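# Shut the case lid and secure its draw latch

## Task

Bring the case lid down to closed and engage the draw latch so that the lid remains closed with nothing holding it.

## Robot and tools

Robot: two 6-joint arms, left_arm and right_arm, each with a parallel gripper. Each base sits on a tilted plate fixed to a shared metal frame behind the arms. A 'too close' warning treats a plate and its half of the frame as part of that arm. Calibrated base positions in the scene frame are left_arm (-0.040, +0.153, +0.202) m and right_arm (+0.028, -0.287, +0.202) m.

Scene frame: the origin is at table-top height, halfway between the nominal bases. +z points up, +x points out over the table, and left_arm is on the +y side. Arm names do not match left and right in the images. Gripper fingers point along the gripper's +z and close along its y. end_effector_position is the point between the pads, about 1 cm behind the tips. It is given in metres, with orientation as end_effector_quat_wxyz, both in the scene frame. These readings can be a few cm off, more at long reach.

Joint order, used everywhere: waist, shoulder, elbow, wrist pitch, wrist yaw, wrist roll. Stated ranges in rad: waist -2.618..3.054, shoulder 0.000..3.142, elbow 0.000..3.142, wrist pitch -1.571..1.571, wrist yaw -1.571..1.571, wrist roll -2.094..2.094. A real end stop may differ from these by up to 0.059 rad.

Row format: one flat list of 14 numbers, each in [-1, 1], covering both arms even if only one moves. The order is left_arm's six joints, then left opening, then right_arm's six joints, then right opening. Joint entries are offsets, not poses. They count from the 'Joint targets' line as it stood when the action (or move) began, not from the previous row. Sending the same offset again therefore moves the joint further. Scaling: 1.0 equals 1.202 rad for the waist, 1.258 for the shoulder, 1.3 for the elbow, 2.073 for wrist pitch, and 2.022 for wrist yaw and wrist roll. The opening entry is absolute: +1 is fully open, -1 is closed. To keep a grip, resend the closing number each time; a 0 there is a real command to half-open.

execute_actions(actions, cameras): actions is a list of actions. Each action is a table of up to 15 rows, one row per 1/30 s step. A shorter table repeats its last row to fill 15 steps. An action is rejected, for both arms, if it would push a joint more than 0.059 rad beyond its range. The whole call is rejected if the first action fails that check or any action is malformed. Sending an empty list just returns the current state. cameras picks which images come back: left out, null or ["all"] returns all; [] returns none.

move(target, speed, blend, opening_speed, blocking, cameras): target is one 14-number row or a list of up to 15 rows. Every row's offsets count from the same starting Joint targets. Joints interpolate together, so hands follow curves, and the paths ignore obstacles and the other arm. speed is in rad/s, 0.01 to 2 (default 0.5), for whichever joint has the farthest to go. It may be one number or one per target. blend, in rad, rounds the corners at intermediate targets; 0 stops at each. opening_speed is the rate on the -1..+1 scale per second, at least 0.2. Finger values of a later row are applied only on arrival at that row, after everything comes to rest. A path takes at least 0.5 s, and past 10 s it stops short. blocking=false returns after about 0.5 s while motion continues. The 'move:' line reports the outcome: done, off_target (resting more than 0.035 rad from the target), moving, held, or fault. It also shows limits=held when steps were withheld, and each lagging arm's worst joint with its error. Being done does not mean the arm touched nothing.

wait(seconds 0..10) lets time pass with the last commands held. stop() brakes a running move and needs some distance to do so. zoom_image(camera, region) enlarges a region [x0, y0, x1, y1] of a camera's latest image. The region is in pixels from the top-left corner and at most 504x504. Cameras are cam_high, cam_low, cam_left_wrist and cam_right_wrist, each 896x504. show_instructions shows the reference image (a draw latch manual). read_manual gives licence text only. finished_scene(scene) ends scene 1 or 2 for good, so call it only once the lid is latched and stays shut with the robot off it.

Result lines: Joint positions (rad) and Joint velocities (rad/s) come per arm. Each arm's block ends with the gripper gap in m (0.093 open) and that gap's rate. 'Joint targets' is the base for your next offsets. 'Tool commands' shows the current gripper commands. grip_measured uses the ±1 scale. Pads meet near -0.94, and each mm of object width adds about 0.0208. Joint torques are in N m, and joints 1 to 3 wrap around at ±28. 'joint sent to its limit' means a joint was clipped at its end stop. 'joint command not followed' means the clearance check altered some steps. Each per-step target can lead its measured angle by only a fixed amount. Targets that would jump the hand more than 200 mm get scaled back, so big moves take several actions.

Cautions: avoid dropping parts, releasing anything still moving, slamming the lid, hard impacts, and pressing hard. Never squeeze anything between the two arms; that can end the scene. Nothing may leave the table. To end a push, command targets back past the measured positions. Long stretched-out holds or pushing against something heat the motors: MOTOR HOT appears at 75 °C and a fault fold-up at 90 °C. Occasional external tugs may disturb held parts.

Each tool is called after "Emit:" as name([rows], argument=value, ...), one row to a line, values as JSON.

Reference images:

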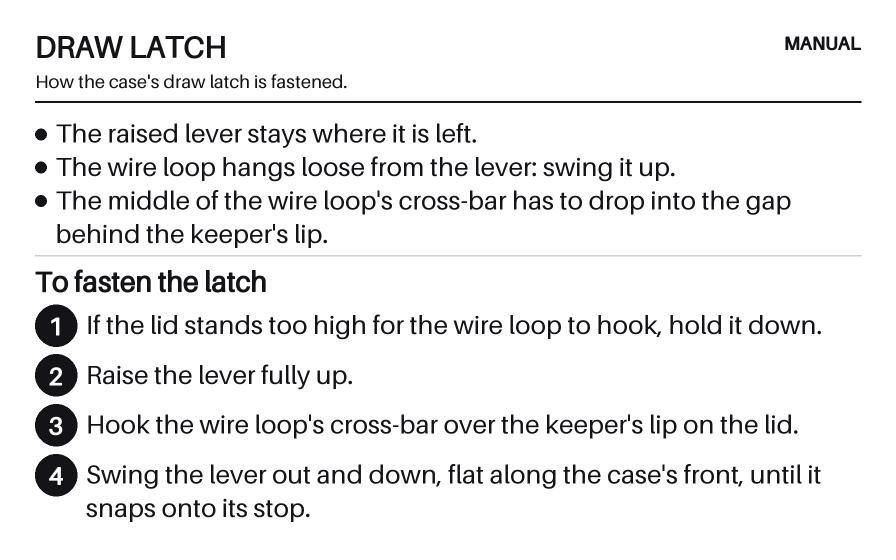

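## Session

Emit:
execute_actions(actions=[])

Scene clock: 0.00 s.
left_arm: end_effector_position=(+0.2361, +0.2655, +0.2935) grip_measured=+1.000 end_effector_quat_wxyz=(+0.321, +0.247, +0.914, +0.031) | right_arm: end_effector_position=(+0.2080, -0.0133, +0.1824) grip_measured=+1.000 end_effector_quat_wxyz=(+0.216, -0.636, +0.733, +0.109)
Joint positions: left_arm=[0.395 1.007 0.681 -0.558 0.155 0.954 0.093] | right_arm=[0.968 1.905 0.689 -0.057 0.084 -0.472 0.093]
Joint velocities: within noise
Joint torques (N m): no reading
Heat: left arm: 27 °C; right arm: 35 °C.
Joint targets: left_arm=[0.394 1.001 0.694 -0.549 0.158 0.953] | right_arm=[0.968 1.898 0.696 -0.057 0.084 -0.472]
Tool commands: left_gripper/opening=+1.0 right_gripper/opening=+1.0
camera_calibration:
cam_left_wrist: T_world_to_cam=[[-0.425772, -0.883078, -0.197212, 0.392729], [-0.873153, 0.458154, -0.166431, 0.173393], [0.237325, 0.101335, -0.966131, 0.285361], [0, 0, 0, 1]] pos_world=[0.250888, 0.238452, 0.382005]
cam_right_wrist: T_world_to_cam=[[0.980909, -0.169294, 0.0956908, -0.221457], [-0.164024, -0.984596, -0.0605471, 0.0733124], [0.104467, 0.0436957, -0.993568, 0.2406], [0, 0, 0, 1]] pos_world=[0.204119, 0.0241786, 0.264683]

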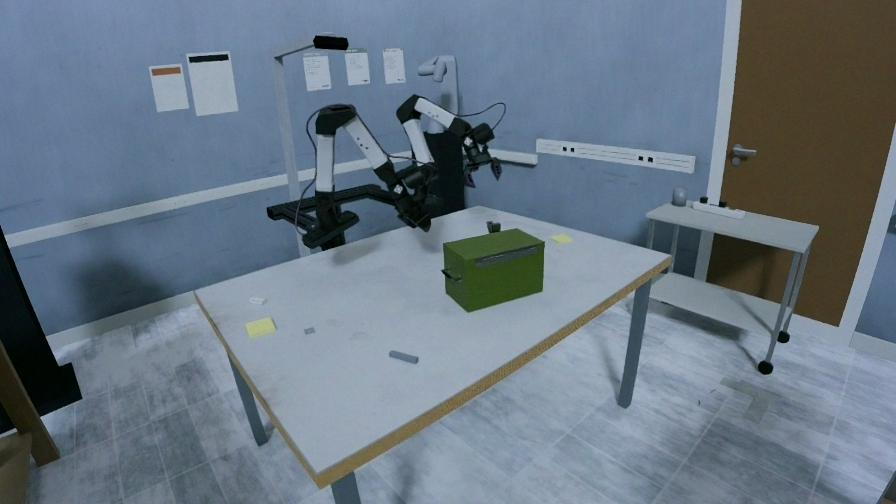

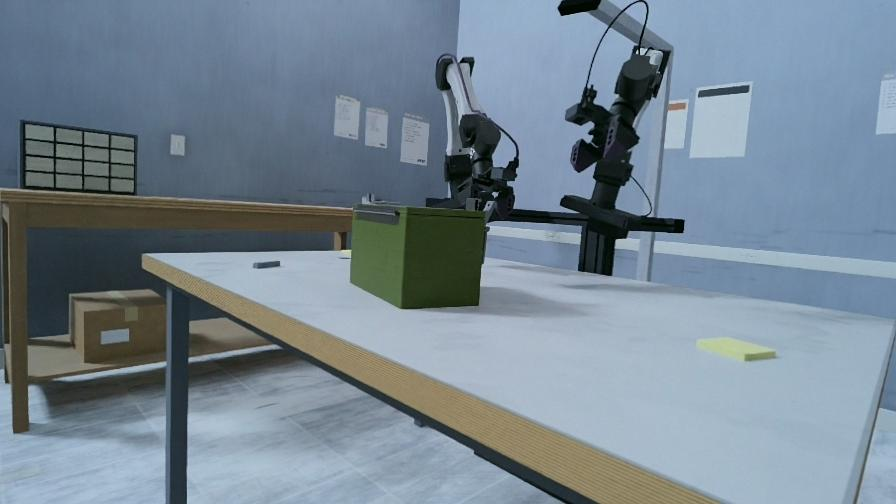

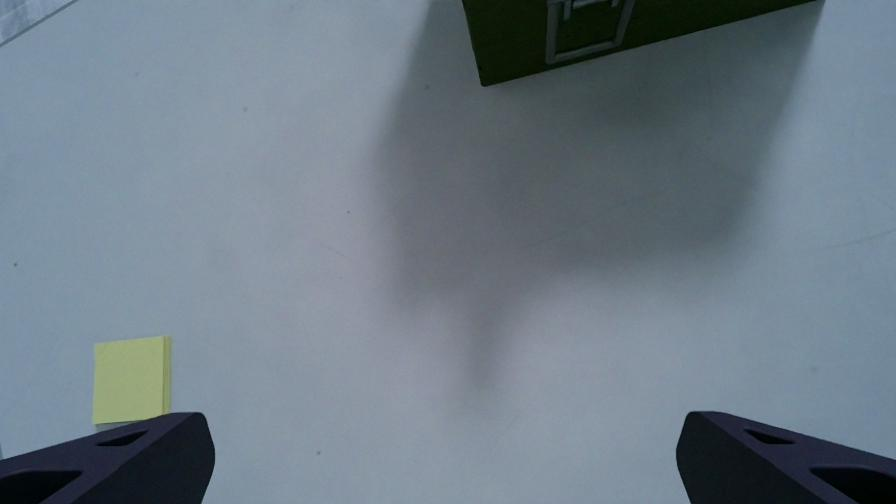

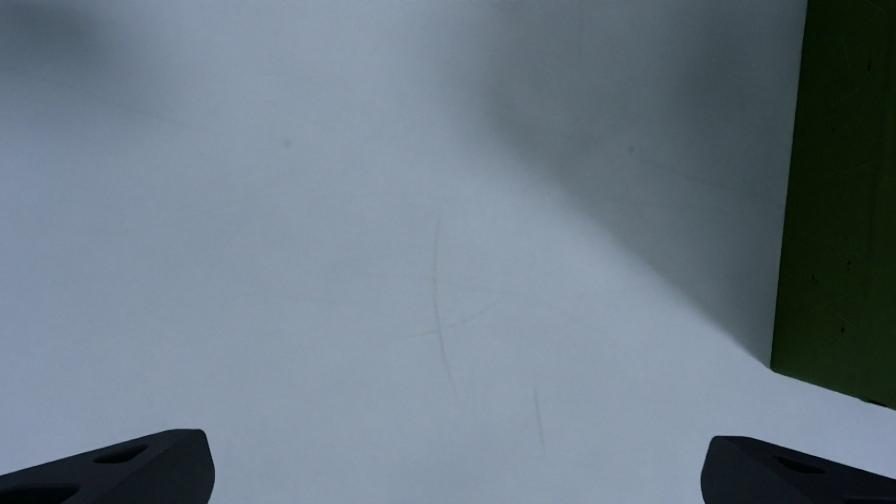

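Emit:
zoom_image(camera="cam_high", region=[400, 190, 600, 330])

Emit:
zoom_image(camera="cam_low", region=[320, 170, 540, 330])

Emit:
zoom_image(camera="cam_left_wrist", region=[440, 0, 840, 120])

Scaled by 2.520 from the camera's 896x504 image, which has a finer 1280x720 frame.

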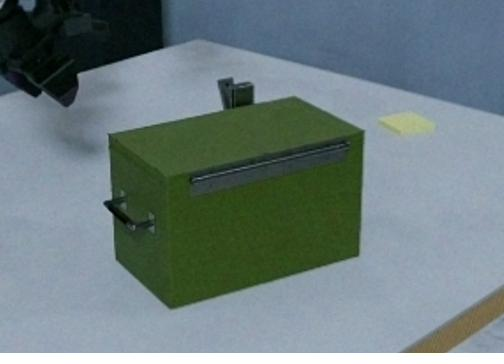

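Scaled by 2.291 from the camera's 896x504 image, which has a finer 1280x720 frame.

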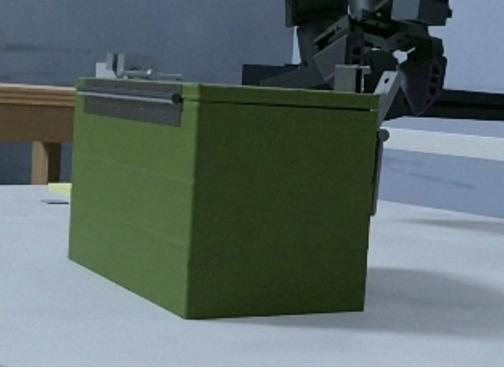

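Scaled by 1.260 from the camera's 896x504 image, which has a finer 1280x720 frame.

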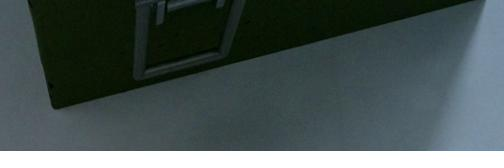

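Emit:
move(target=[0,0,0,0,0,0,1,-0.5995,0.5843,0.0485,0.7318,-0.521,0.0035,-1], speed=0.7)

Scene clock: 97.17 s.
left_arm: end_effector_position=(+0.2361, +0.2655, +0.2935) grip_measured=+1.000 end_effector_quat_wxyz=(+0.321, +0.247, +0.914, +0.031) | right_arm: end_effector_position=(+0.3578, -0.0296, +0.1684) grip_measured=-0.973 end_effector_quat_wxyz=(+0.555, -0.431, +0.567, +0.429)
Joint positions: left_arm=[0.395 1.007 0.681 -0.558 0.155 0.954 0.093] | right_arm=[0.253 2.622 0.748 1.442 -0.957 -0.472 0]
Joint velocities: within noise
Joint torques (N m): left_arm=[-0.87 -2.84 6.15 1.34 0.36 0] | right_arm=[1.85 -7.72 2.25 1.92 -0.49 0.02]
Heat: left arm: 32 °C; right arm: 38 °C.
Joint targets: left_arm=[0.394 1.001 0.694 -0.549 0.158 0.953] | right_arm=[0.247 2.633 0.759 1.460 -0.969 -0.465]
move: done
camera_calibration:
cam_left_wrist: T_world_to_cam=[[-0.425772, -0.883078, -0.197212, 0.392729], [-0.873153, 0.458154, -0.166431, 0.173393], [0.237325, 0.101335, -0.966131, 0.285361], [0, 0, 0, 1]] pos_world=[0.250888, 0.238452, 0.382005]
cam_right_wrist: T_world_to_cam=[[0.969392, -0.244765, -0.0191968, -0.348562], [-0.118859, -0.399449, -0.909017, 0.22508], [0.214828, 0.883476, -0.416316, 0.0999574], [0, 0, 0, 1]] pos_world=[0.343172, -0.0837176, 0.239524]

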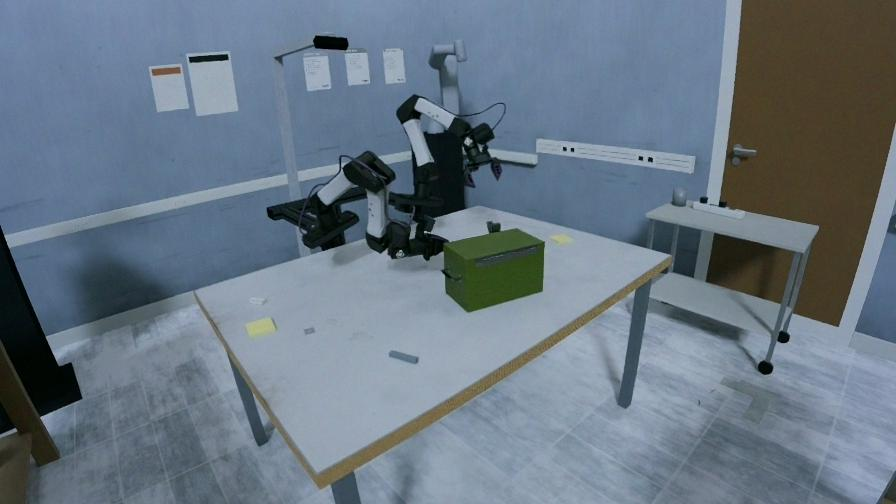

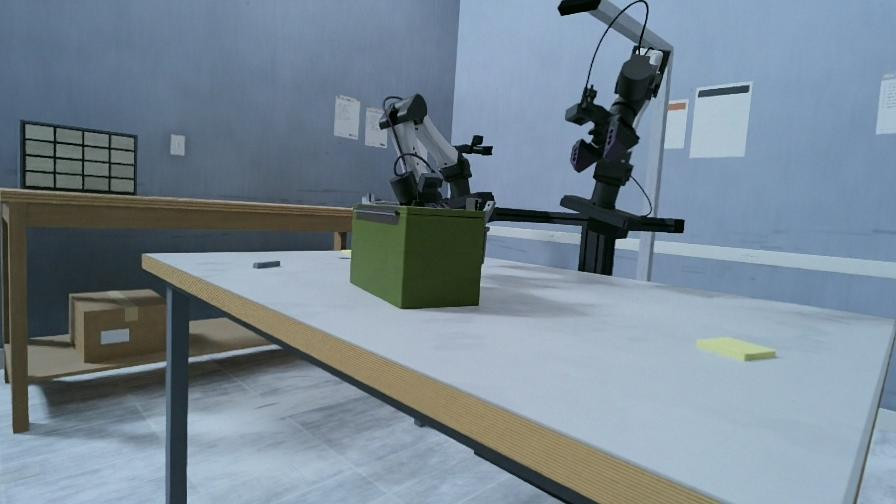

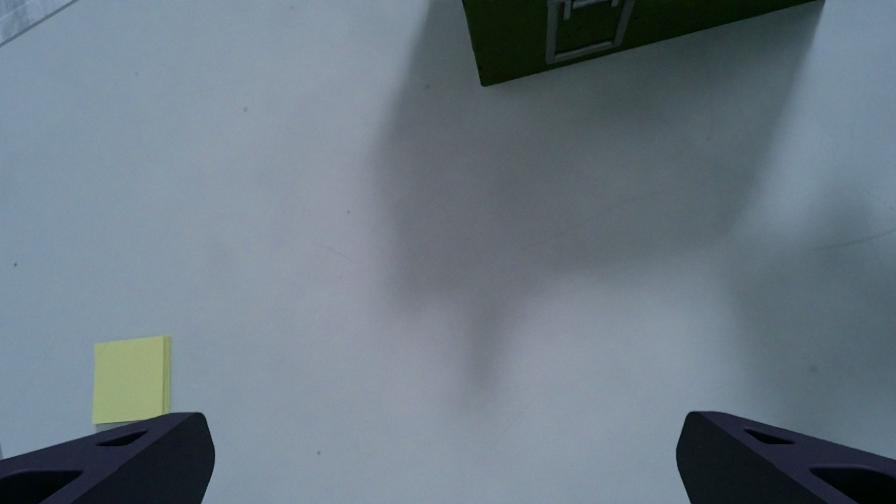

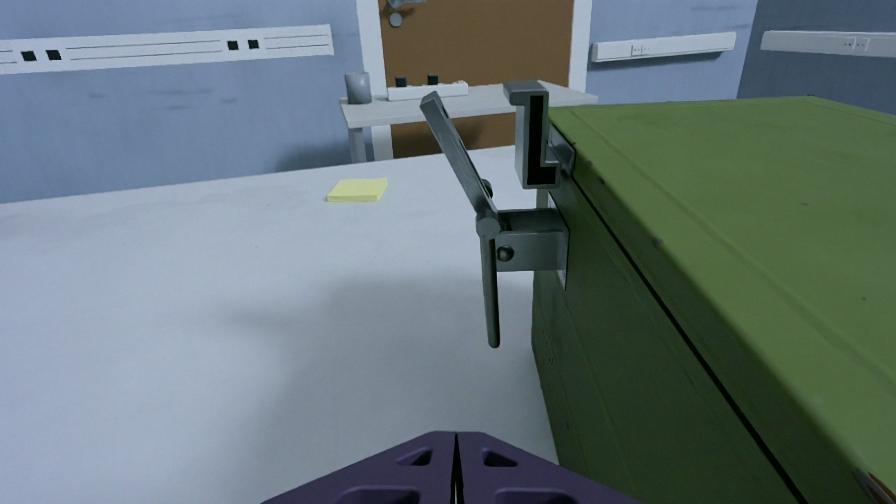

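Emit:
zoom_image(camera="cam_right_wrist", region=[400, 60, 640, 370])

Scaled by 1.626 from the camera's 896x504 image, which has a finer 1280x720 frame.

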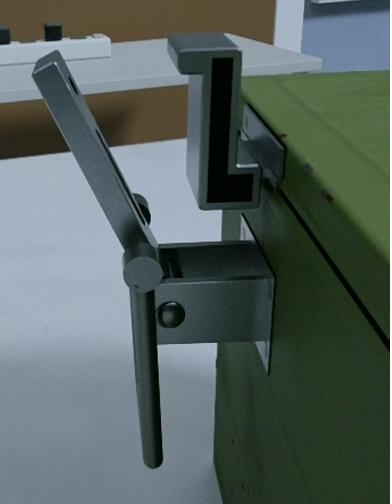

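Emit:
move(target=[0,0,0,0,0,0,1,0.3161,-0.27,-0.2146,-0.0878,0.3536,0.0554,-1], speed=0.7, cameras=["cam_right_wrist"])

Scene clock: 125.73 s.
left_arm: end_effector_position=(+0.2361, +0.2655, +0.2935) grip_measured=+1.000 end_effector_quat_wxyz=(+0.321, +0.247, +0.914, +0.031) | right_arm: end_effector_position=(+0.3119, +0.0011, +0.1907) grip_measured=-0.973 end_effector_quat_wxyz=(+0.502, -0.412, +0.703, +0.289)
Joint positions: left_arm=[0.395 1.007 0.681 -0.558 0.155 0.954 0.093] | right_arm=[0.622 2.32 0.486 1.292 -0.268 -0.362 0]
Joint velocities: within noise
Joint torques (N m): left_arm=[-0.84 -2.85 6.16 1.35 0.37 0.01] | right_arm=[2.11 -9.98 1.68 1.93 -0.18 0.08]
Heat: left arm: 33 °C; right arm: 40 °C.
Joint targets: left_arm=[0.394 1.001 0.694 -0.549 0.158 0.953] | right_arm=[0.627 2.293 0.480 1.278 -0.255 -0.353]
move: done
camera_calibration:
cam_right_wrist: T_world_to_cam=[[0.87526, -0.48358, -0.0084128, -0.268544], [-0.335044, -0.593687, -0.731629, 0.285964], [0.348807, 0.643184, -0.681651, 0.100985], [0, 0, 0, 1]] pos_world=[0.295632, -0.0250409, 0.275797]
Images, in order (width x height): cam_right_wrist 896x504.

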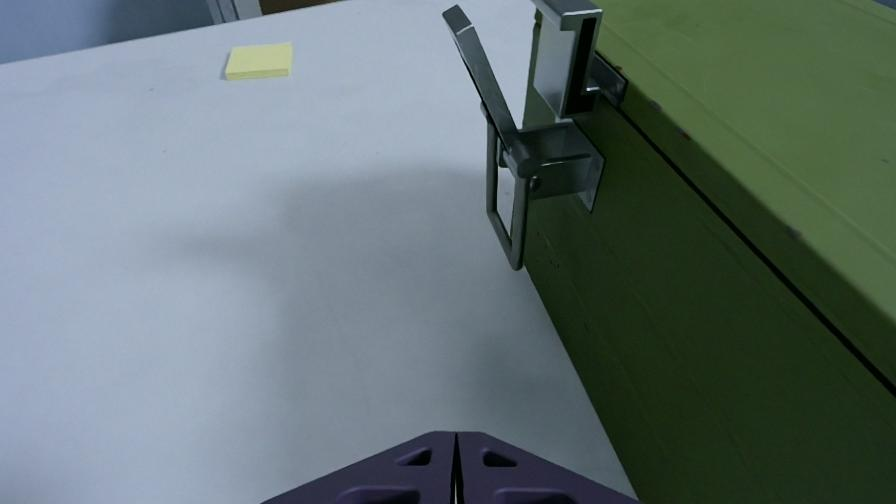

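Emit:
zoom_image(camera="cam_right_wrist", region=[430, 0, 650, 280])

Scaled by 1.800 from the camera's 896x504 image, which has a finer 1280x720 frame.

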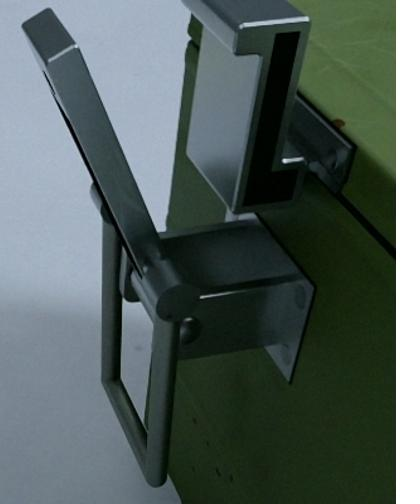

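Emit:
move(target=[0,0,0,0,0,0,1,0.0632,0.399,0.3308,0.0926,0.0974,0.0529,-0.11], speed=0.6, cameras=["cam_right_wrist"])

Scene clock: 264.53 s.
left_arm: end_effector_position=(+0.2361, +0.2655, +0.2935) grip_measured=+1.000 end_effector_quat_wxyz=(+0.321, +0.247, +0.914, +0.031) | right_arm: end_effector_position=(+0.3605, +0.0633, +0.1202) grip_measured=-0.112 end_effector_quat_wxyz=(+0.543, -0.345, +0.721, +0.258)
Joint positions: left_arm=[0.395 1.007 0.681 -0.558 0.155 0.954 0.093] | right_arm=[0.696 2.785 0.895 1.452 -0.07 -0.255 0.04]
Joint velocities: within noise
Joint torques (N m): left_arm=[-0.81 -2.88 6.15 1.34 0.37 0.01] | right_arm=[2.7 -8.81 3.41 2.28 -0.15 0.07]
Heat: left arm: 35 °C; right arm: 42 °C.
Joint targets: left_arm=[0.394 1.001 0.694 -0.549 0.158 0.953] | right_arm=[0.703 2.795 0.910 1.470 -0.058 -0.246]
move: done
camera_calibration:
cam_right_wrist: T_world_to_cam=[[0.784639, -0.619819, -0.0128645, -0.239792], [-0.405488, -0.497396, -0.766927, 0.311159], [0.468957, 0.606977, -0.641606, -0.0499041], [0, 0, 0, 1]] pos_world=[0.337724, 0.0364324, 0.203533]
Images, in order (width x height): cam_right_wrist 896x504.

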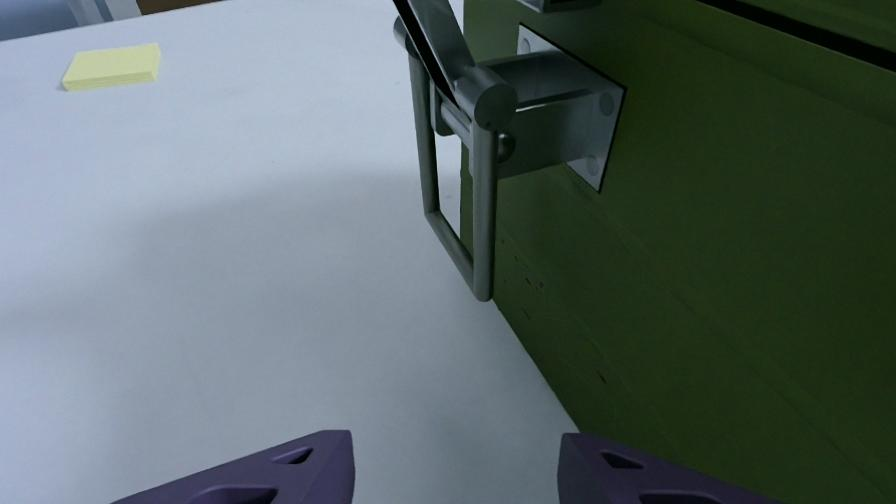

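Emit:
move([
  [0,0,0,0,0,0,1,0,0,0,0,0,-0.7908,-1],
  [0,0,0,0,0,0,1,-0.0441,0.0127,0.0892,-0.0531,-0.0282,-0.7908,-1],
], speed=[1.0,0.3], blend=0.05, cameras=["cam_right_wrist"])

Scene clock: 327.13 s.
left_arm: end_effector_position=(+0.2361, +0.2655, +0.2935) grip_measured=+1.000 end_effector_quat_wxyz=(+0.321, +0.247, +0.914, +0.031) | right_arm: end_effector_position=(+0.3936, +0.0726, +0.1246) grip_measured=-0.973 end_effector_quat_wxyz=(-0.576, +0.744, -0.268, +0.208)
Joint positions: left_arm=[0.395 1.007 0.681 -0.558 0.155 0.954 0.093] | right_arm=[0.656 2.795 1.014 1.373 -0.102 -1.835 0]
Joint velocities: within noise
Joint torques (N m): left_arm=[-0.83 -2.85 6.11 1.34 0.37 0.01] | right_arm=[1.69 -9.09 3.3 1.9 -0.37 -0.05]
Heat: left arm: 36 °C; right arm: 42 °C.
Joint targets: left_arm=[0.394 1.001 0.694 -0.549 0.158 0.953] | right_arm=[0.650 2.811 1.026 1.360 -0.115 -1.845]
move: done
camera_calibration:
cam_right_wrist: T_world_to_cam=[[0.176981, 0.197381, 0.964219, -0.201803], [0.453819, -0.885688, 0.0980073, -0.0852583], [0.873342, 0.420236, -0.246326, -0.263044], [0, 0, 0, 1]] pos_world=[0.304135, 0.0748606, 0.138144]
Images, in order (width x height): cam_right_wrist 896x504.

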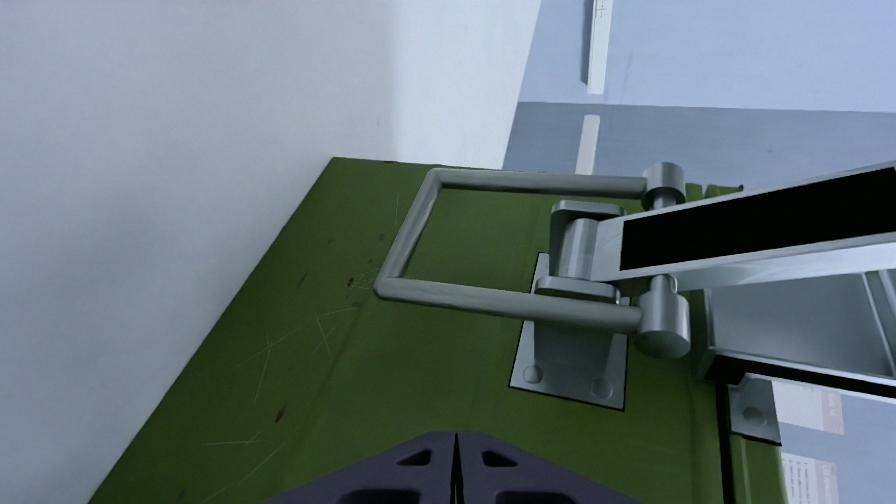

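Emit:
move(target=[0,0,0,0,0,0,1,-0.0045,0.0358,0.0973,-0.0393,-0.0025,0,-1], speed=0.2, cameras=["cam_right_wrist"])

Scene clock: 369.57 s.
left_arm: end_effector_position=(+0.2361, +0.2655, +0.2935) grip_measured=+1.000 end_effector_quat_wxyz=(+0.321, +0.247, +0.914, +0.031) | right_arm: end_effector_position=(+0.4111, +0.0893, +0.1167) grip_measured=-0.973 end_effector_quat_wxyz=(-0.575, +0.745, -0.268, +0.206)
Joint positions: left_arm=[0.395 1.007 0.681 -0.558 0.155 0.954 0.093] | right_arm=[0.653 2.841 1.138 1.292 -0.108 -1.836 0]
Joint velocities: within noise
Joint torques (N m): left_arm=[-0.84 -2.84 6.12 1.35 0.37 0.01] | right_arm=[1.57 -9.55 4.45 1.95 -0.39 -0.07]
Heat: left arm: 37 °C; right arm: 44 °C.
Joint targets: left_arm=[0.394 1.001 0.694 -0.549 0.158 0.953] | right_arm=[0.645 2.856 1.152 1.279 -0.120 -1.845]
move: done
camera_calibration:
cam_right_wrist: T_world_to_cam=[[0.179214, 0.199081, 0.963457, -0.201604], [0.457177, -0.884002, 0.0976228, -0.0791232], [0.871133, 0.422975, -0.24944, -0.286224], [0, 0, 0, 1]] pos_world=[0.321642, 0.0912557, 0.130565]
Images, in order (width x height): cam_right_wrist 896x504.

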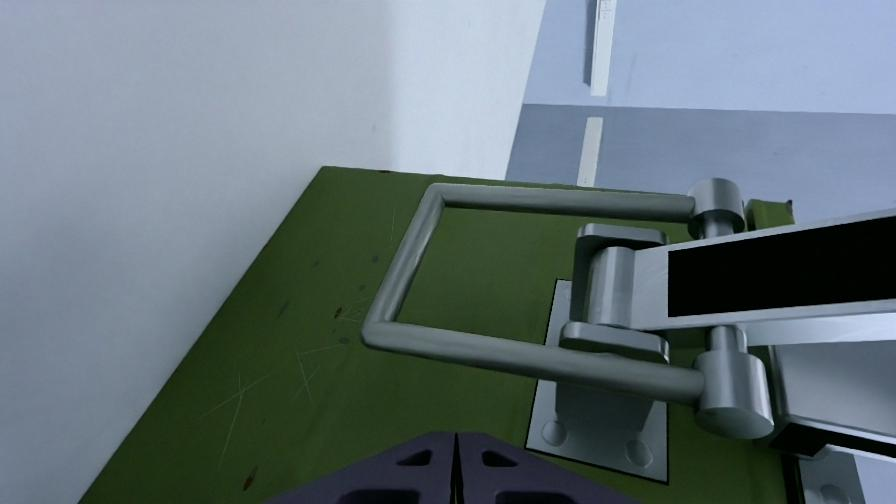

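Emit:
move(target=[0,0,0,0,0,0,1,-0.0013,0.0241,0.0642,-0.0256,-0.0007,0,-1], speed=0.15, cameras=["cam_right_wrist"])

Scene clock: 387.47 s.
left_arm: end_effector_position=(+0.2361, +0.2655, +0.2935) grip_measured=+1.000 end_effector_quat_wxyz=(+0.321, +0.247, +0.914, +0.031) | right_arm: end_effector_position=(+0.4223, +0.1004, +0.1127) grip_measured=-0.973 end_effector_quat_wxyz=(-0.576, +0.745, -0.267, +0.206)
Joint positions: left_arm=[0.395 1.007 0.681 -0.558 0.155 0.954 0.093] | right_arm=[0.653 2.871 1.22 1.239 -0.109 -1.836 0]
Joint velocities: within noise
Joint torques (N m): left_arm=[-0.8 -2.84 6.16 1.34 0.37 0] | right_arm=[1.65 -10.02 4.67 1.94 -0.42 -0.07]
Heat: left arm: 37 °C; right arm: 45 °C.
Joint targets: left_arm=[0.394 1.001 0.694 -0.549 0.158 0.953] | right_arm=[0.643 2.886 1.236 1.225 -0.121 -1.845]
move: done
camera_calibration:
cam_right_wrist: T_world_to_cam=[[0.179471, 0.199305, 0.963363, -0.202134], [0.458646, -0.883277, 0.097292, -0.0746776], [0.870307, 0.424381, -0.249933, -0.3015], [0, 0, 0, 1]] pos_world=[0.332926, 0.102276, 0.126639]
Images, in order (width x height): cam_right_wrist 896x504.

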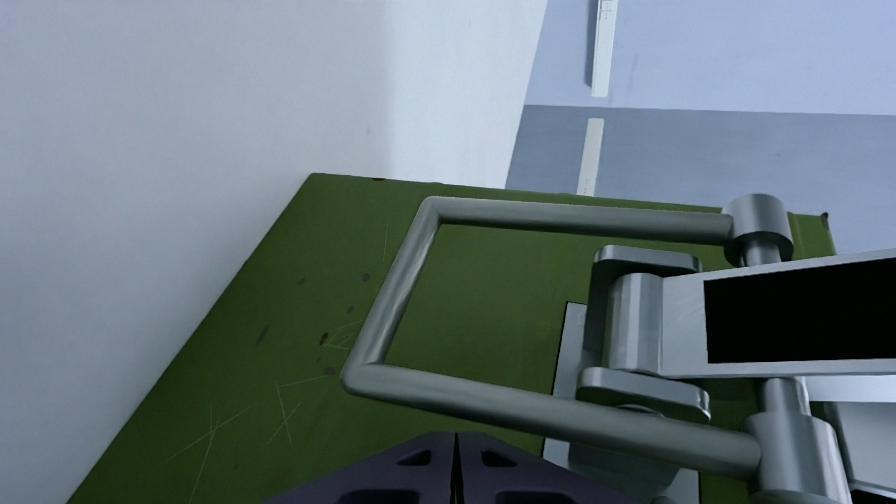

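Emit:
move(target=[0,0,0,0,0,0,1,0.079,0.0326,-0.0415,0.0449,0.05,0.2596,-1], speed=0.3, cameras=["cam_right_wrist"])

Scene clock: 430.37 s.
left_arm: end_effector_position=(+0.2361, +0.2655, +0.2935) grip_measured=+1.000 end_effector_quat_wxyz=(+0.321, +0.247, +0.914, +0.031) | right_arm: end_effector_position=(+0.3917, +0.1121, +0.1010) grip_measured=-0.973 end_effector_quat_wxyz=(-0.601, +0.663, -0.441, +0.066)
Joint positions: left_arm=[0.395 1.007 0.681 -0.558 0.155 0.954 0.093] | right_arm=[0.728 2.913 1.188 1.301 -0.029 -1.33 0]
Joint velocities: within noise
Joint torques (N m): left_arm=[-0.87 -2.88 6.15 1.34 0.37 0.02] | right_arm=[3.14 -9.85 2.47 2.25 -0.12 0.11]
Heat: left arm: 37 °C; right arm: 43 °C.
Joint targets: left_arm=[0.394 1.001 0.694 -0.549 0.158 0.953] | right_arm=[0.738 2.927 1.182 1.319 -0.020 -1.320]
move: done
camera_calibration:
cam_right_wrist: T_world_to_cam=[[0.520764, -0.106704, 0.847006, -0.275265], [0.30095, -0.905518, -0.299108, 0.0551448], [0.798895, 0.410671, -0.439449, -0.234112], [0, 0, 0, 1]] pos_world=[0.313783, 0.116706, 0.146765]
Images, in order (width x height): cam_right_wrist 896x504.

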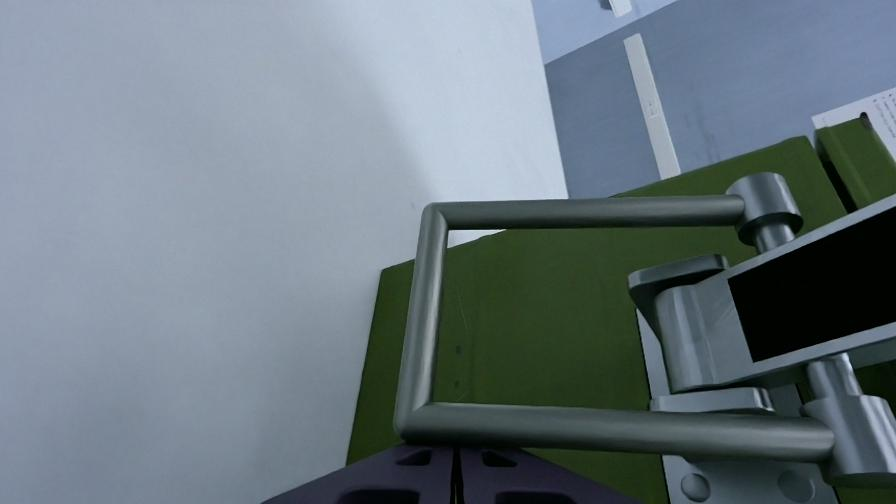

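Emit:
move([
  [0,0,0,0,0,0,1,0.0607,-0.0533,-0.0431,0.0111,0.0321,0.2572,-1],
  [0,0,0,0,0,0,1,0.1123,-0.1328,-0.0923,-0.0043,0.0593,0.5242,-1],
], speed=0.3, blend=0.05, cameras=["cam_right_wrist"])

Scene clock: 441.67 s.
left_arm: end_effector_position=(+0.2361, +0.2655, +0.2935) grip_measured=+1.000 end_effector_quat_wxyz=(+0.321, +0.247, +0.914, +0.031) | right_arm: end_effector_position=(+0.3507, +0.1311, +0.1421) grip_measured=-0.973 end_effector_quat_wxyz=(+0.565, -0.368, +0.700, +0.236)
Joint positions: left_arm=[0.395 1.007 0.681 -0.558 0.155 0.954 0.093] | right_arm=[0.865 2.798 1.069 1.322 0.088 -0.27 0]
Joint velocities: within noise
Joint torques (N m): left_arm=[-0.85 -2.86 6.12 1.35 0.37 0] | right_arm=[2.62 -14.53 2.58 1.99 -0.07 0.1]
Heat: left arm: 37 °C; right arm: 45 °C.
Joint targets: left_arm=[0.394 1.001 0.694 -0.549 0.158 0.953] | right_arm=[0.873 2.760 1.062 1.310 0.100 -0.260]
move: off_target (right_arm); right_arm: the shoulder is farthest, 0.038 rad from its target
camera_calibration:
cam_right_wrist: T_world_to_cam=[[0.789822, -0.609213, 0.070996, -0.204864], [-0.334545, -0.524932, -0.78264, 0.338646], [0.514063, 0.594396, -0.618412, -0.0898453], [0, 0, 0, 1]] pos_world=[0.321284, 0.106364, 0.224021]
Images, in order (width x height): cam_right_wrist 896x504.

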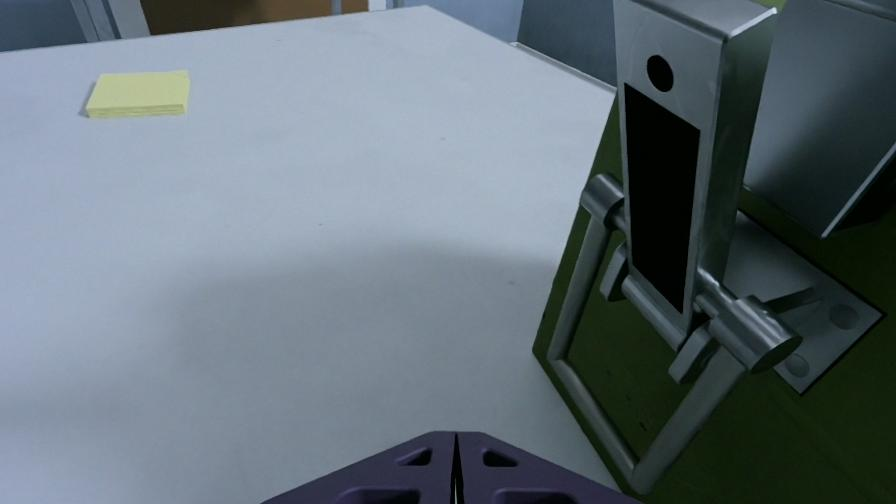

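Emit:
move([
  [0,0,0,0,0,0,1,-0.0108,-0.0636,-0.2015,0.0675,0,0,-1],
  [0,0,0,0,0,0,1,-0.1855,0.0405,-0.0277,0.0241,-0.1063,-0.7839,-1],
  [0,0,0,0,0,0,1,-0.1897,0.0763,0.0692,-0.015,-0.1088,-0.7839,-1],
  [0,0,0,0,0,0,1,-0.1913,0.1002,0.1338,-0.041,-0.1093,-0.7839,-1],
], speed=[0.4,0.8,0.3,0.15], cameras=["cam_right_wrist"])

Scene clock: 498.33 s.
left_arm: end_effector_position=(+0.2361, +0.2655, +0.2935) grip_measured=+1.000 end_effector_quat_wxyz=(+0.321, +0.247, +0.914, +0.031) | right_arm: end_effector_position=(+0.4223, +0.1004, +0.1126) grip_measured=-0.973 end_effector_quat_wxyz=(-0.575, +0.745, -0.268, +0.205)
Joint positions: left_arm=[0.395 1.007 0.681 -0.558 0.155 0.954 0.093] | right_arm=[0.653 2.871 1.22 1.238 -0.109 -1.836 0]
Joint velocities: within noise
Joint torques (N m): left_arm=[-0.85 -2.88 6.16 1.35 0.36 0.01] | right_arm=[1.51 -10.03 4.63 1.98 -0.37 -0.08]
Heat: left arm: 38 °C; right arm: 51 °C.
Joint targets: left_arm=[0.394 1.001 0.694 -0.549 0.158 0.953] | right_arm=[0.643 2.886 1.236 1.225 -0.121 -1.845]
move: done
camera_calibration:
cam_right_wrist: T_world_to_cam=[[0.180276, 0.199557, 0.96316, -0.202298], [0.458795, -0.883218, 0.0971204, -0.0746838], [0.870062, 0.424385, -0.250779, -0.301286], [0, 0, 0, 1]] pos_world=[0.332871, 0.102269, 0.126543]
Images, in order (width x height): cam_right_wrist 896x504.

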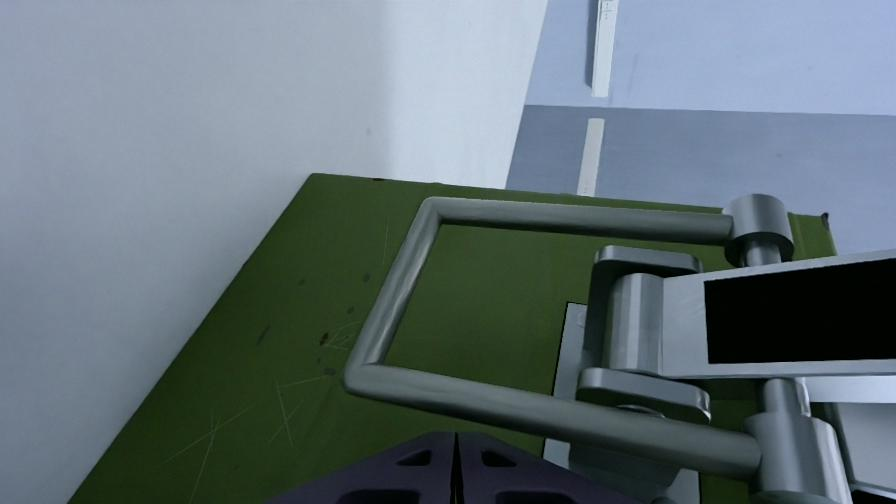

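Emit:
move([
  [0,0,0,0,0,0,1,0.0058,0.0127,0.0315,-0.014,0.0064,0,-1],
  [0,0,0,0,0,0,1,0.0849,0.0318,-0.0185,0.0352,0.0524,0.2596,-1],
], speed=[0.1,0.2], cameras=["cam_right_wrist"])

Scene clock: 525.60 s.
left_arm: end_effector_position=(+0.2361, +0.2655, +0.2935) grip_measured=+1.000 end_effector_quat_wxyz=(+0.321, +0.247, +0.914, +0.031) | right_arm: end_effector_position=(+0.3980, +0.1174, +0.1056) grip_measured=-0.973 end_effector_quat_wxyz=(-0.604, +0.660, -0.441, +0.071)
Joint positions: left_arm=[0.395 1.007 0.681 -0.558 0.155 0.954 0.093] | right_arm=[0.732 2.911 1.218 1.281 -0.018 -1.328 0]
Joint velocities: within noise
Joint torques (N m): left_arm=[-0.84 -2.85 6.12 1.34 0.38 0] | right_arm=[3.26 -10.06 2.65 2.27 -0.21 0.1]
Heat: left arm: 38 °C; right arm: 48 °C.
Joint targets: left_arm=[0.394 1.001 0.694 -0.549 0.158 0.953] | right_arm=[0.745 2.926 1.212 1.298 -0.015 -1.320]
move: done
camera_calibration:
cam_right_wrist: T_world_to_cam=[[0.513111, -0.115407, 0.850528, -0.278148], [0.295113, -0.906786, -0.301078, 0.0621177], [0.805993, 0.405488, -0.431224, -0.242385], [0, 0, 0, 1]] pos_world=[0.31975, 0.122512, 0.150753]
Images, in order (width x height): cam_right_wrist 896x504.

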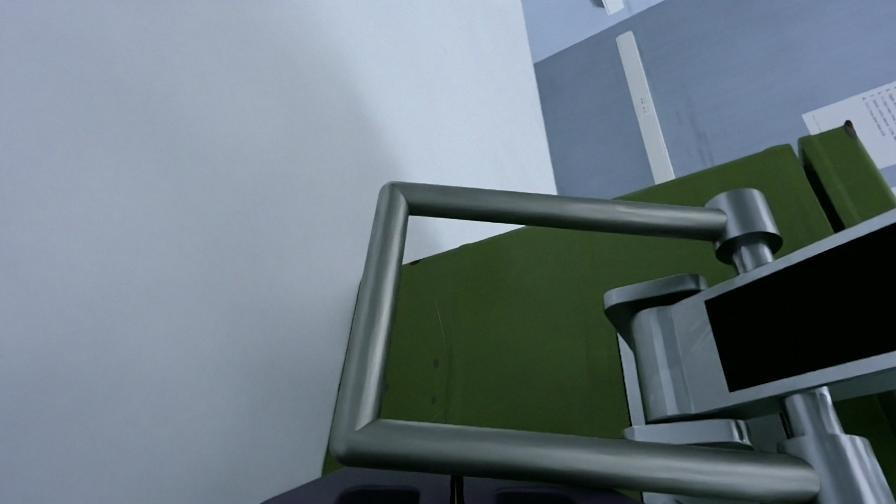

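Emit:
move([
  [0,0,0,0,0,0,1,0.0524,-0.0644,-0.0415,0.0034,0.0297,0.2572,-1],
], speed=0.2, cameras=["cam_right_wrist"])

Scene clock: 533.77 s.
left_arm: end_effector_position=(+0.2361, +0.2655, +0.2935) grip_measured=+1.000 end_effector_quat_wxyz=(+0.321, +0.247, +0.914, +0.031) | right_arm: end_effector_position=(+0.3690, +0.1247, +0.1042) grip_measured=-0.973 end_effector_quat_wxyz=(-0.589, +0.543, -0.593, -0.082)
Joint positions: left_arm=[0.395 1.007 0.681 -0.558 0.155 0.954 0.093] | right_arm=[0.798 2.894 1.159 1.285 0.036 -0.81 0]
Joint velocities: within noise
Joint torques (N m): left_arm=[-0.84 -2.86 6.15 1.34 0.36 0.01] | right_arm=[2.92 -15.69 2.85 2.3 -0.12 0.1]
Heat: left arm: 38 °C; right arm: 49 °C.
Joint targets: left_arm=[0.394 1.001 0.694 -0.549 0.158 0.953] | right_arm=[0.808 2.845 1.158 1.305 0.045 -0.800]
move: off_target (right_arm); right_arm: the shoulder is farthest, 0.049 rad from its target
camera_calibration:
cam_right_wrist: T_world_to_cam=[[0.753081, -0.390938, 0.529184, -0.281923], [0.0105168, -0.797065, -0.603802, 0.199741], [0.657843, 0.460278, -0.596143, -0.157512], [0, 0, 0, 1]] pos_world=[0.313829, 0.121492, 0.175894]
Images, in order (width x height): cam_right_wrist 896x504.

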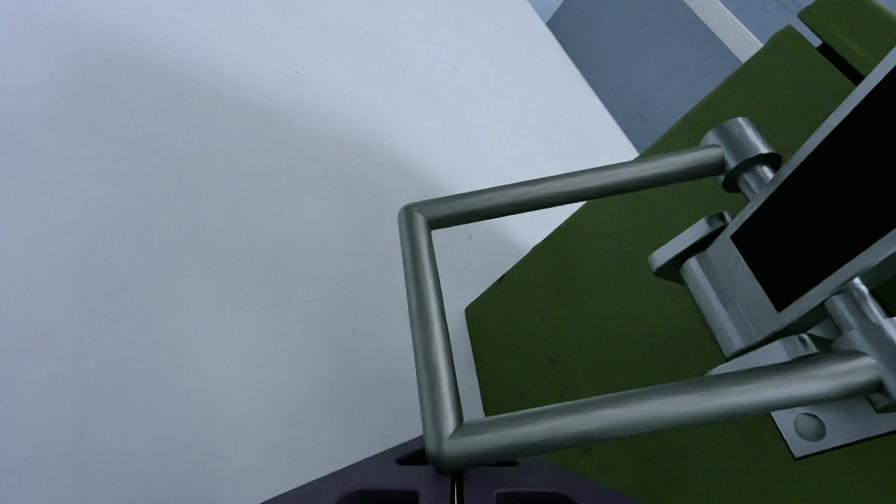

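Emit:
move([
  [0,0,0,0,0,0,1,0.0208,-0.0382,-0.02,-0.0072,0.0124,0.136,-1],
], speed=0.15, cameras=["cam_right_wrist"])

Scene clock: 543.90 s.
left_arm: end_effector_position=(+0.2361, +0.2655, +0.2935) grip_measured=+1.000 end_effector_quat_wxyz=(+0.321, +0.247, +0.914, +0.031) | right_arm: end_effector_position=(+0.3615, +0.1280, +0.1150) grip_measured=-0.973 end_effector_quat_wxyz=(+0.569, -0.464, +0.660, +0.158)
Joint positions: left_arm=[0.395 1.007 0.681 -0.558 0.155 0.954 0.093] | right_arm=[0.825 2.85 1.128 1.263 0.057 -0.536 0]
Joint velocities: within noise
Joint torques (N m): left_arm=[-0.83 -2.86 6.15 1.34 0.37 0.01] | right_arm=[2.66 -15.9 3.67 2.37 -0.07 0.08]
Heat: left arm: 38 °C; right arm: 51 °C.
Joint targets: left_arm=[0.394 1.001 0.694 -0.549 0.158 0.953] | right_arm=[0.833 2.797 1.132 1.290 0.070 -0.526]
move: off_target (right_arm); right_arm: the shoulder is farthest, 0.053 rad from its target
camera_calibration:
cam_right_wrist: T_world_to_cam=[[0.802726, -0.513045, 0.303998, -0.257113], [-0.175457, -0.69039, -0.701838, 0.27381], [0.569952, 0.510045, -0.644212, -0.116739], [0, 0, 0, 1]] pos_world=[0.320969, 0.116667, 0.195128]
Images, in order (width x height): cam_right_wrist 896x504.

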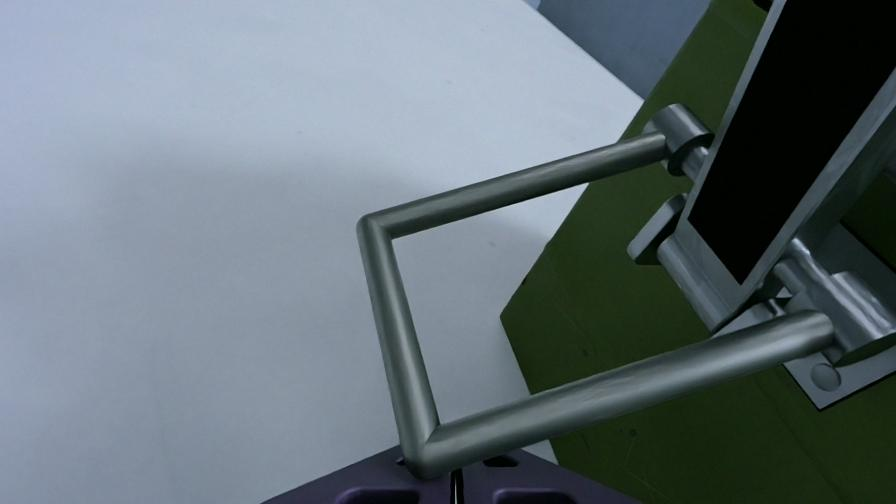

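Emit:
move([
  [0,0,0,0,0,0,1,0.0075,-0.0318,0.0023,-0.0024,0.0049,0.1266,-1],
], speed=0.15, cameras=["cam_right_wrist"])

Scene clock: 556.67 s.
left_arm: end_effector_position=(+0.2361, +0.2655, +0.2935) grip_measured=+1.000 end_effector_quat_wxyz=(+0.321, +0.247, +0.914, +0.031) | right_arm: end_effector_position=(+0.3689, +0.1338, +0.1410) grip_measured=-0.973 end_effector_quat_wxyz=(+0.563, -0.367, +0.703, +0.233)
Joint positions: left_arm=[0.395 1.007 0.681 -0.558 0.155 0.954 0.093] | right_arm=[0.834 2.801 1.128 1.261 0.066 -0.28 0]
Joint velocities: within noise
Joint torques (N m): left_arm=[-0.83 -2.85 6.15 1.34 0.37 0.01] | right_arm=[2.78 -15.34 4.03 2.39 -0.07 0.08]
Heat: left arm: 38 °C; right arm: 56 °C.
Joint targets: left_arm=[0.394 1.001 0.694 -0.549 0.158 0.953] | right_arm=[0.842 2.757 1.135 1.285 0.080 -0.269]
move: off_target (right_arm); right_arm: the shoulder is farthest, 0.044 rad from its target
camera_calibration:
cam_right_wrist: T_world_to_cam=[[0.786461, -0.613592, 0.0706037, -0.215672], [-0.341965, -0.527772, -0.777507, 0.347699], [0.514334, 0.587335, -0.624899, -0.0996576], [0, 0, 0, 1]] pos_world=[0.339776, 0.109704, 0.22329]
Images, in order (width x height): cam_right_wrist 896x504.

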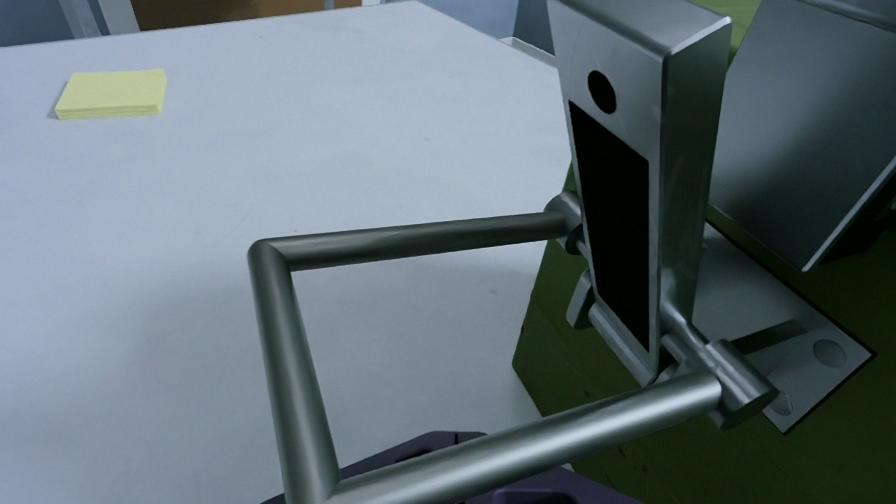

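Emit:
move([
  [0,0,0,0,0,0,1,0.0225,-0.0596,-0.04,-0.0145,0.0119,0.1825,-1],
  [0,0,0,0,0,0,1,0.02,-0.1129,-0.0592,-0.0362,0.0099,0.3506,-1],
], speed=0.15, blend=0.03, cameras=["cam_right_wrist"])

Scene clock: 586.40 s.
left_arm: end_effector_position=(+0.2361, +0.2655, +0.2935) grip_measured=+1.000 end_effector_quat_wxyz=(+0.321, +0.247, +0.914, +0.031) | right_arm: end_effector_position=(+0.3689, +0.1336, +0.1878) grip_measured=-0.973 end_effector_quat_wxyz=(+0.460, -0.099, +0.777, +0.418)
Joint positions: left_arm=[0.395 1.007 0.681 -0.558 0.155 0.954 0.093] | right_arm=[0.86 2.657 1.063 1.212 0.093 0.429 0]
Joint velocities: within noise
Joint torques (N m): left_arm=[-0.83 -2.86 6.13 1.34 0.37 0.01] | right_arm=[2.58 -14.9 3.48 2.11 -0.12 0.06]
Heat: left arm: 39 °C; right arm: 61 °C.
Joint targets: left_arm=[0.394 1.001 0.694 -0.549 0.158 0.953] | right_arm=[0.866 2.615 1.058 1.210 0.100 0.439]
move: off_target (right_arm); right_arm: the shoulder is farthest, 0.042 rad from its target
camera_calibration:
cam_right_wrist: T_world_to_cam=[[0.541264, -0.61713, -0.571125, -0.00767862], [-0.767402, -0.0849203, -0.635518, 0.45509], [0.343697, 0.782265, -0.519551, -0.0532859], [0, 0, 0, 1]] pos_world=[0.371707, 0.0755913, 0.257147]
Images, in order (width x height): cam_right_wrist 896x504.

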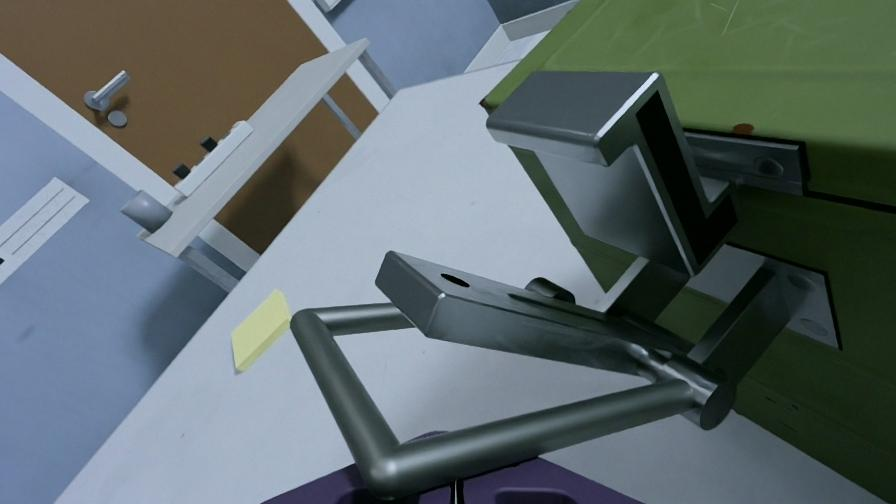

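Emit:
move([
  [0,0,0,0,0,0,1,-0.0283,-0.0533,-0.0292,-0.0265,-0.0109,0,-1],
], speed=0.12, cameras=["cam_right_wrist"])

Scene clock: 597.90 s.
left_arm: end_effector_position=(+0.2361, +0.2655, +0.2935) grip_measured=+1.000 end_effector_quat_wxyz=(+0.321, +0.247, +0.914, +0.031) | right_arm: end_effector_position=(+0.3753, +0.1228, +0.2006) grip_measured=-0.973 end_effector_quat_wxyz=(+0.456, -0.094, +0.783, +0.413)
Joint positions: left_arm=[0.395 1.007 0.681 -0.558 0.155 0.954 0.093] | right_arm=[0.841 2.586 1.027 1.165 0.086 0.431 0]
Joint velocities: within noise
Joint torques (N m): left_arm=[-0.84 -2.86 6.16 1.35 0.37 0.01] | right_arm=[1.42 -14.26 3.34 2.03 -0.27 0.08]
Heat: left arm: 39 °C; right arm: 59 °C.
Joint targets: left_arm=[0.394 1.001 0.694 -0.549 0.158 0.953] | right_arm=[0.832 2.548 1.020 1.155 0.078 0.439]
move: off_target (right_arm); right_arm: the shoulder is farthest, 0.039 rad from its target
camera_calibration:
cam_right_wrist: T_world_to_cam=[[0.527477, -0.62687, -0.573413, -0.00372049], [-0.776777, -0.0825087, -0.624348, 0.468189], [0.344074, 0.774742, -0.53046, -0.0373452], [0, 0, 0, 1]] pos_world=[0.37849, 0.0652304, 0.270369]
Images, in order (width x height): cam_right_wrist 896x504.

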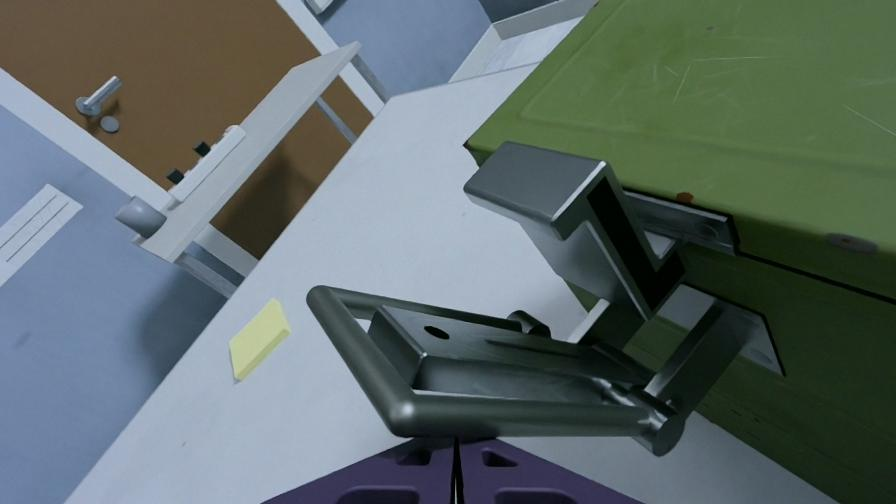

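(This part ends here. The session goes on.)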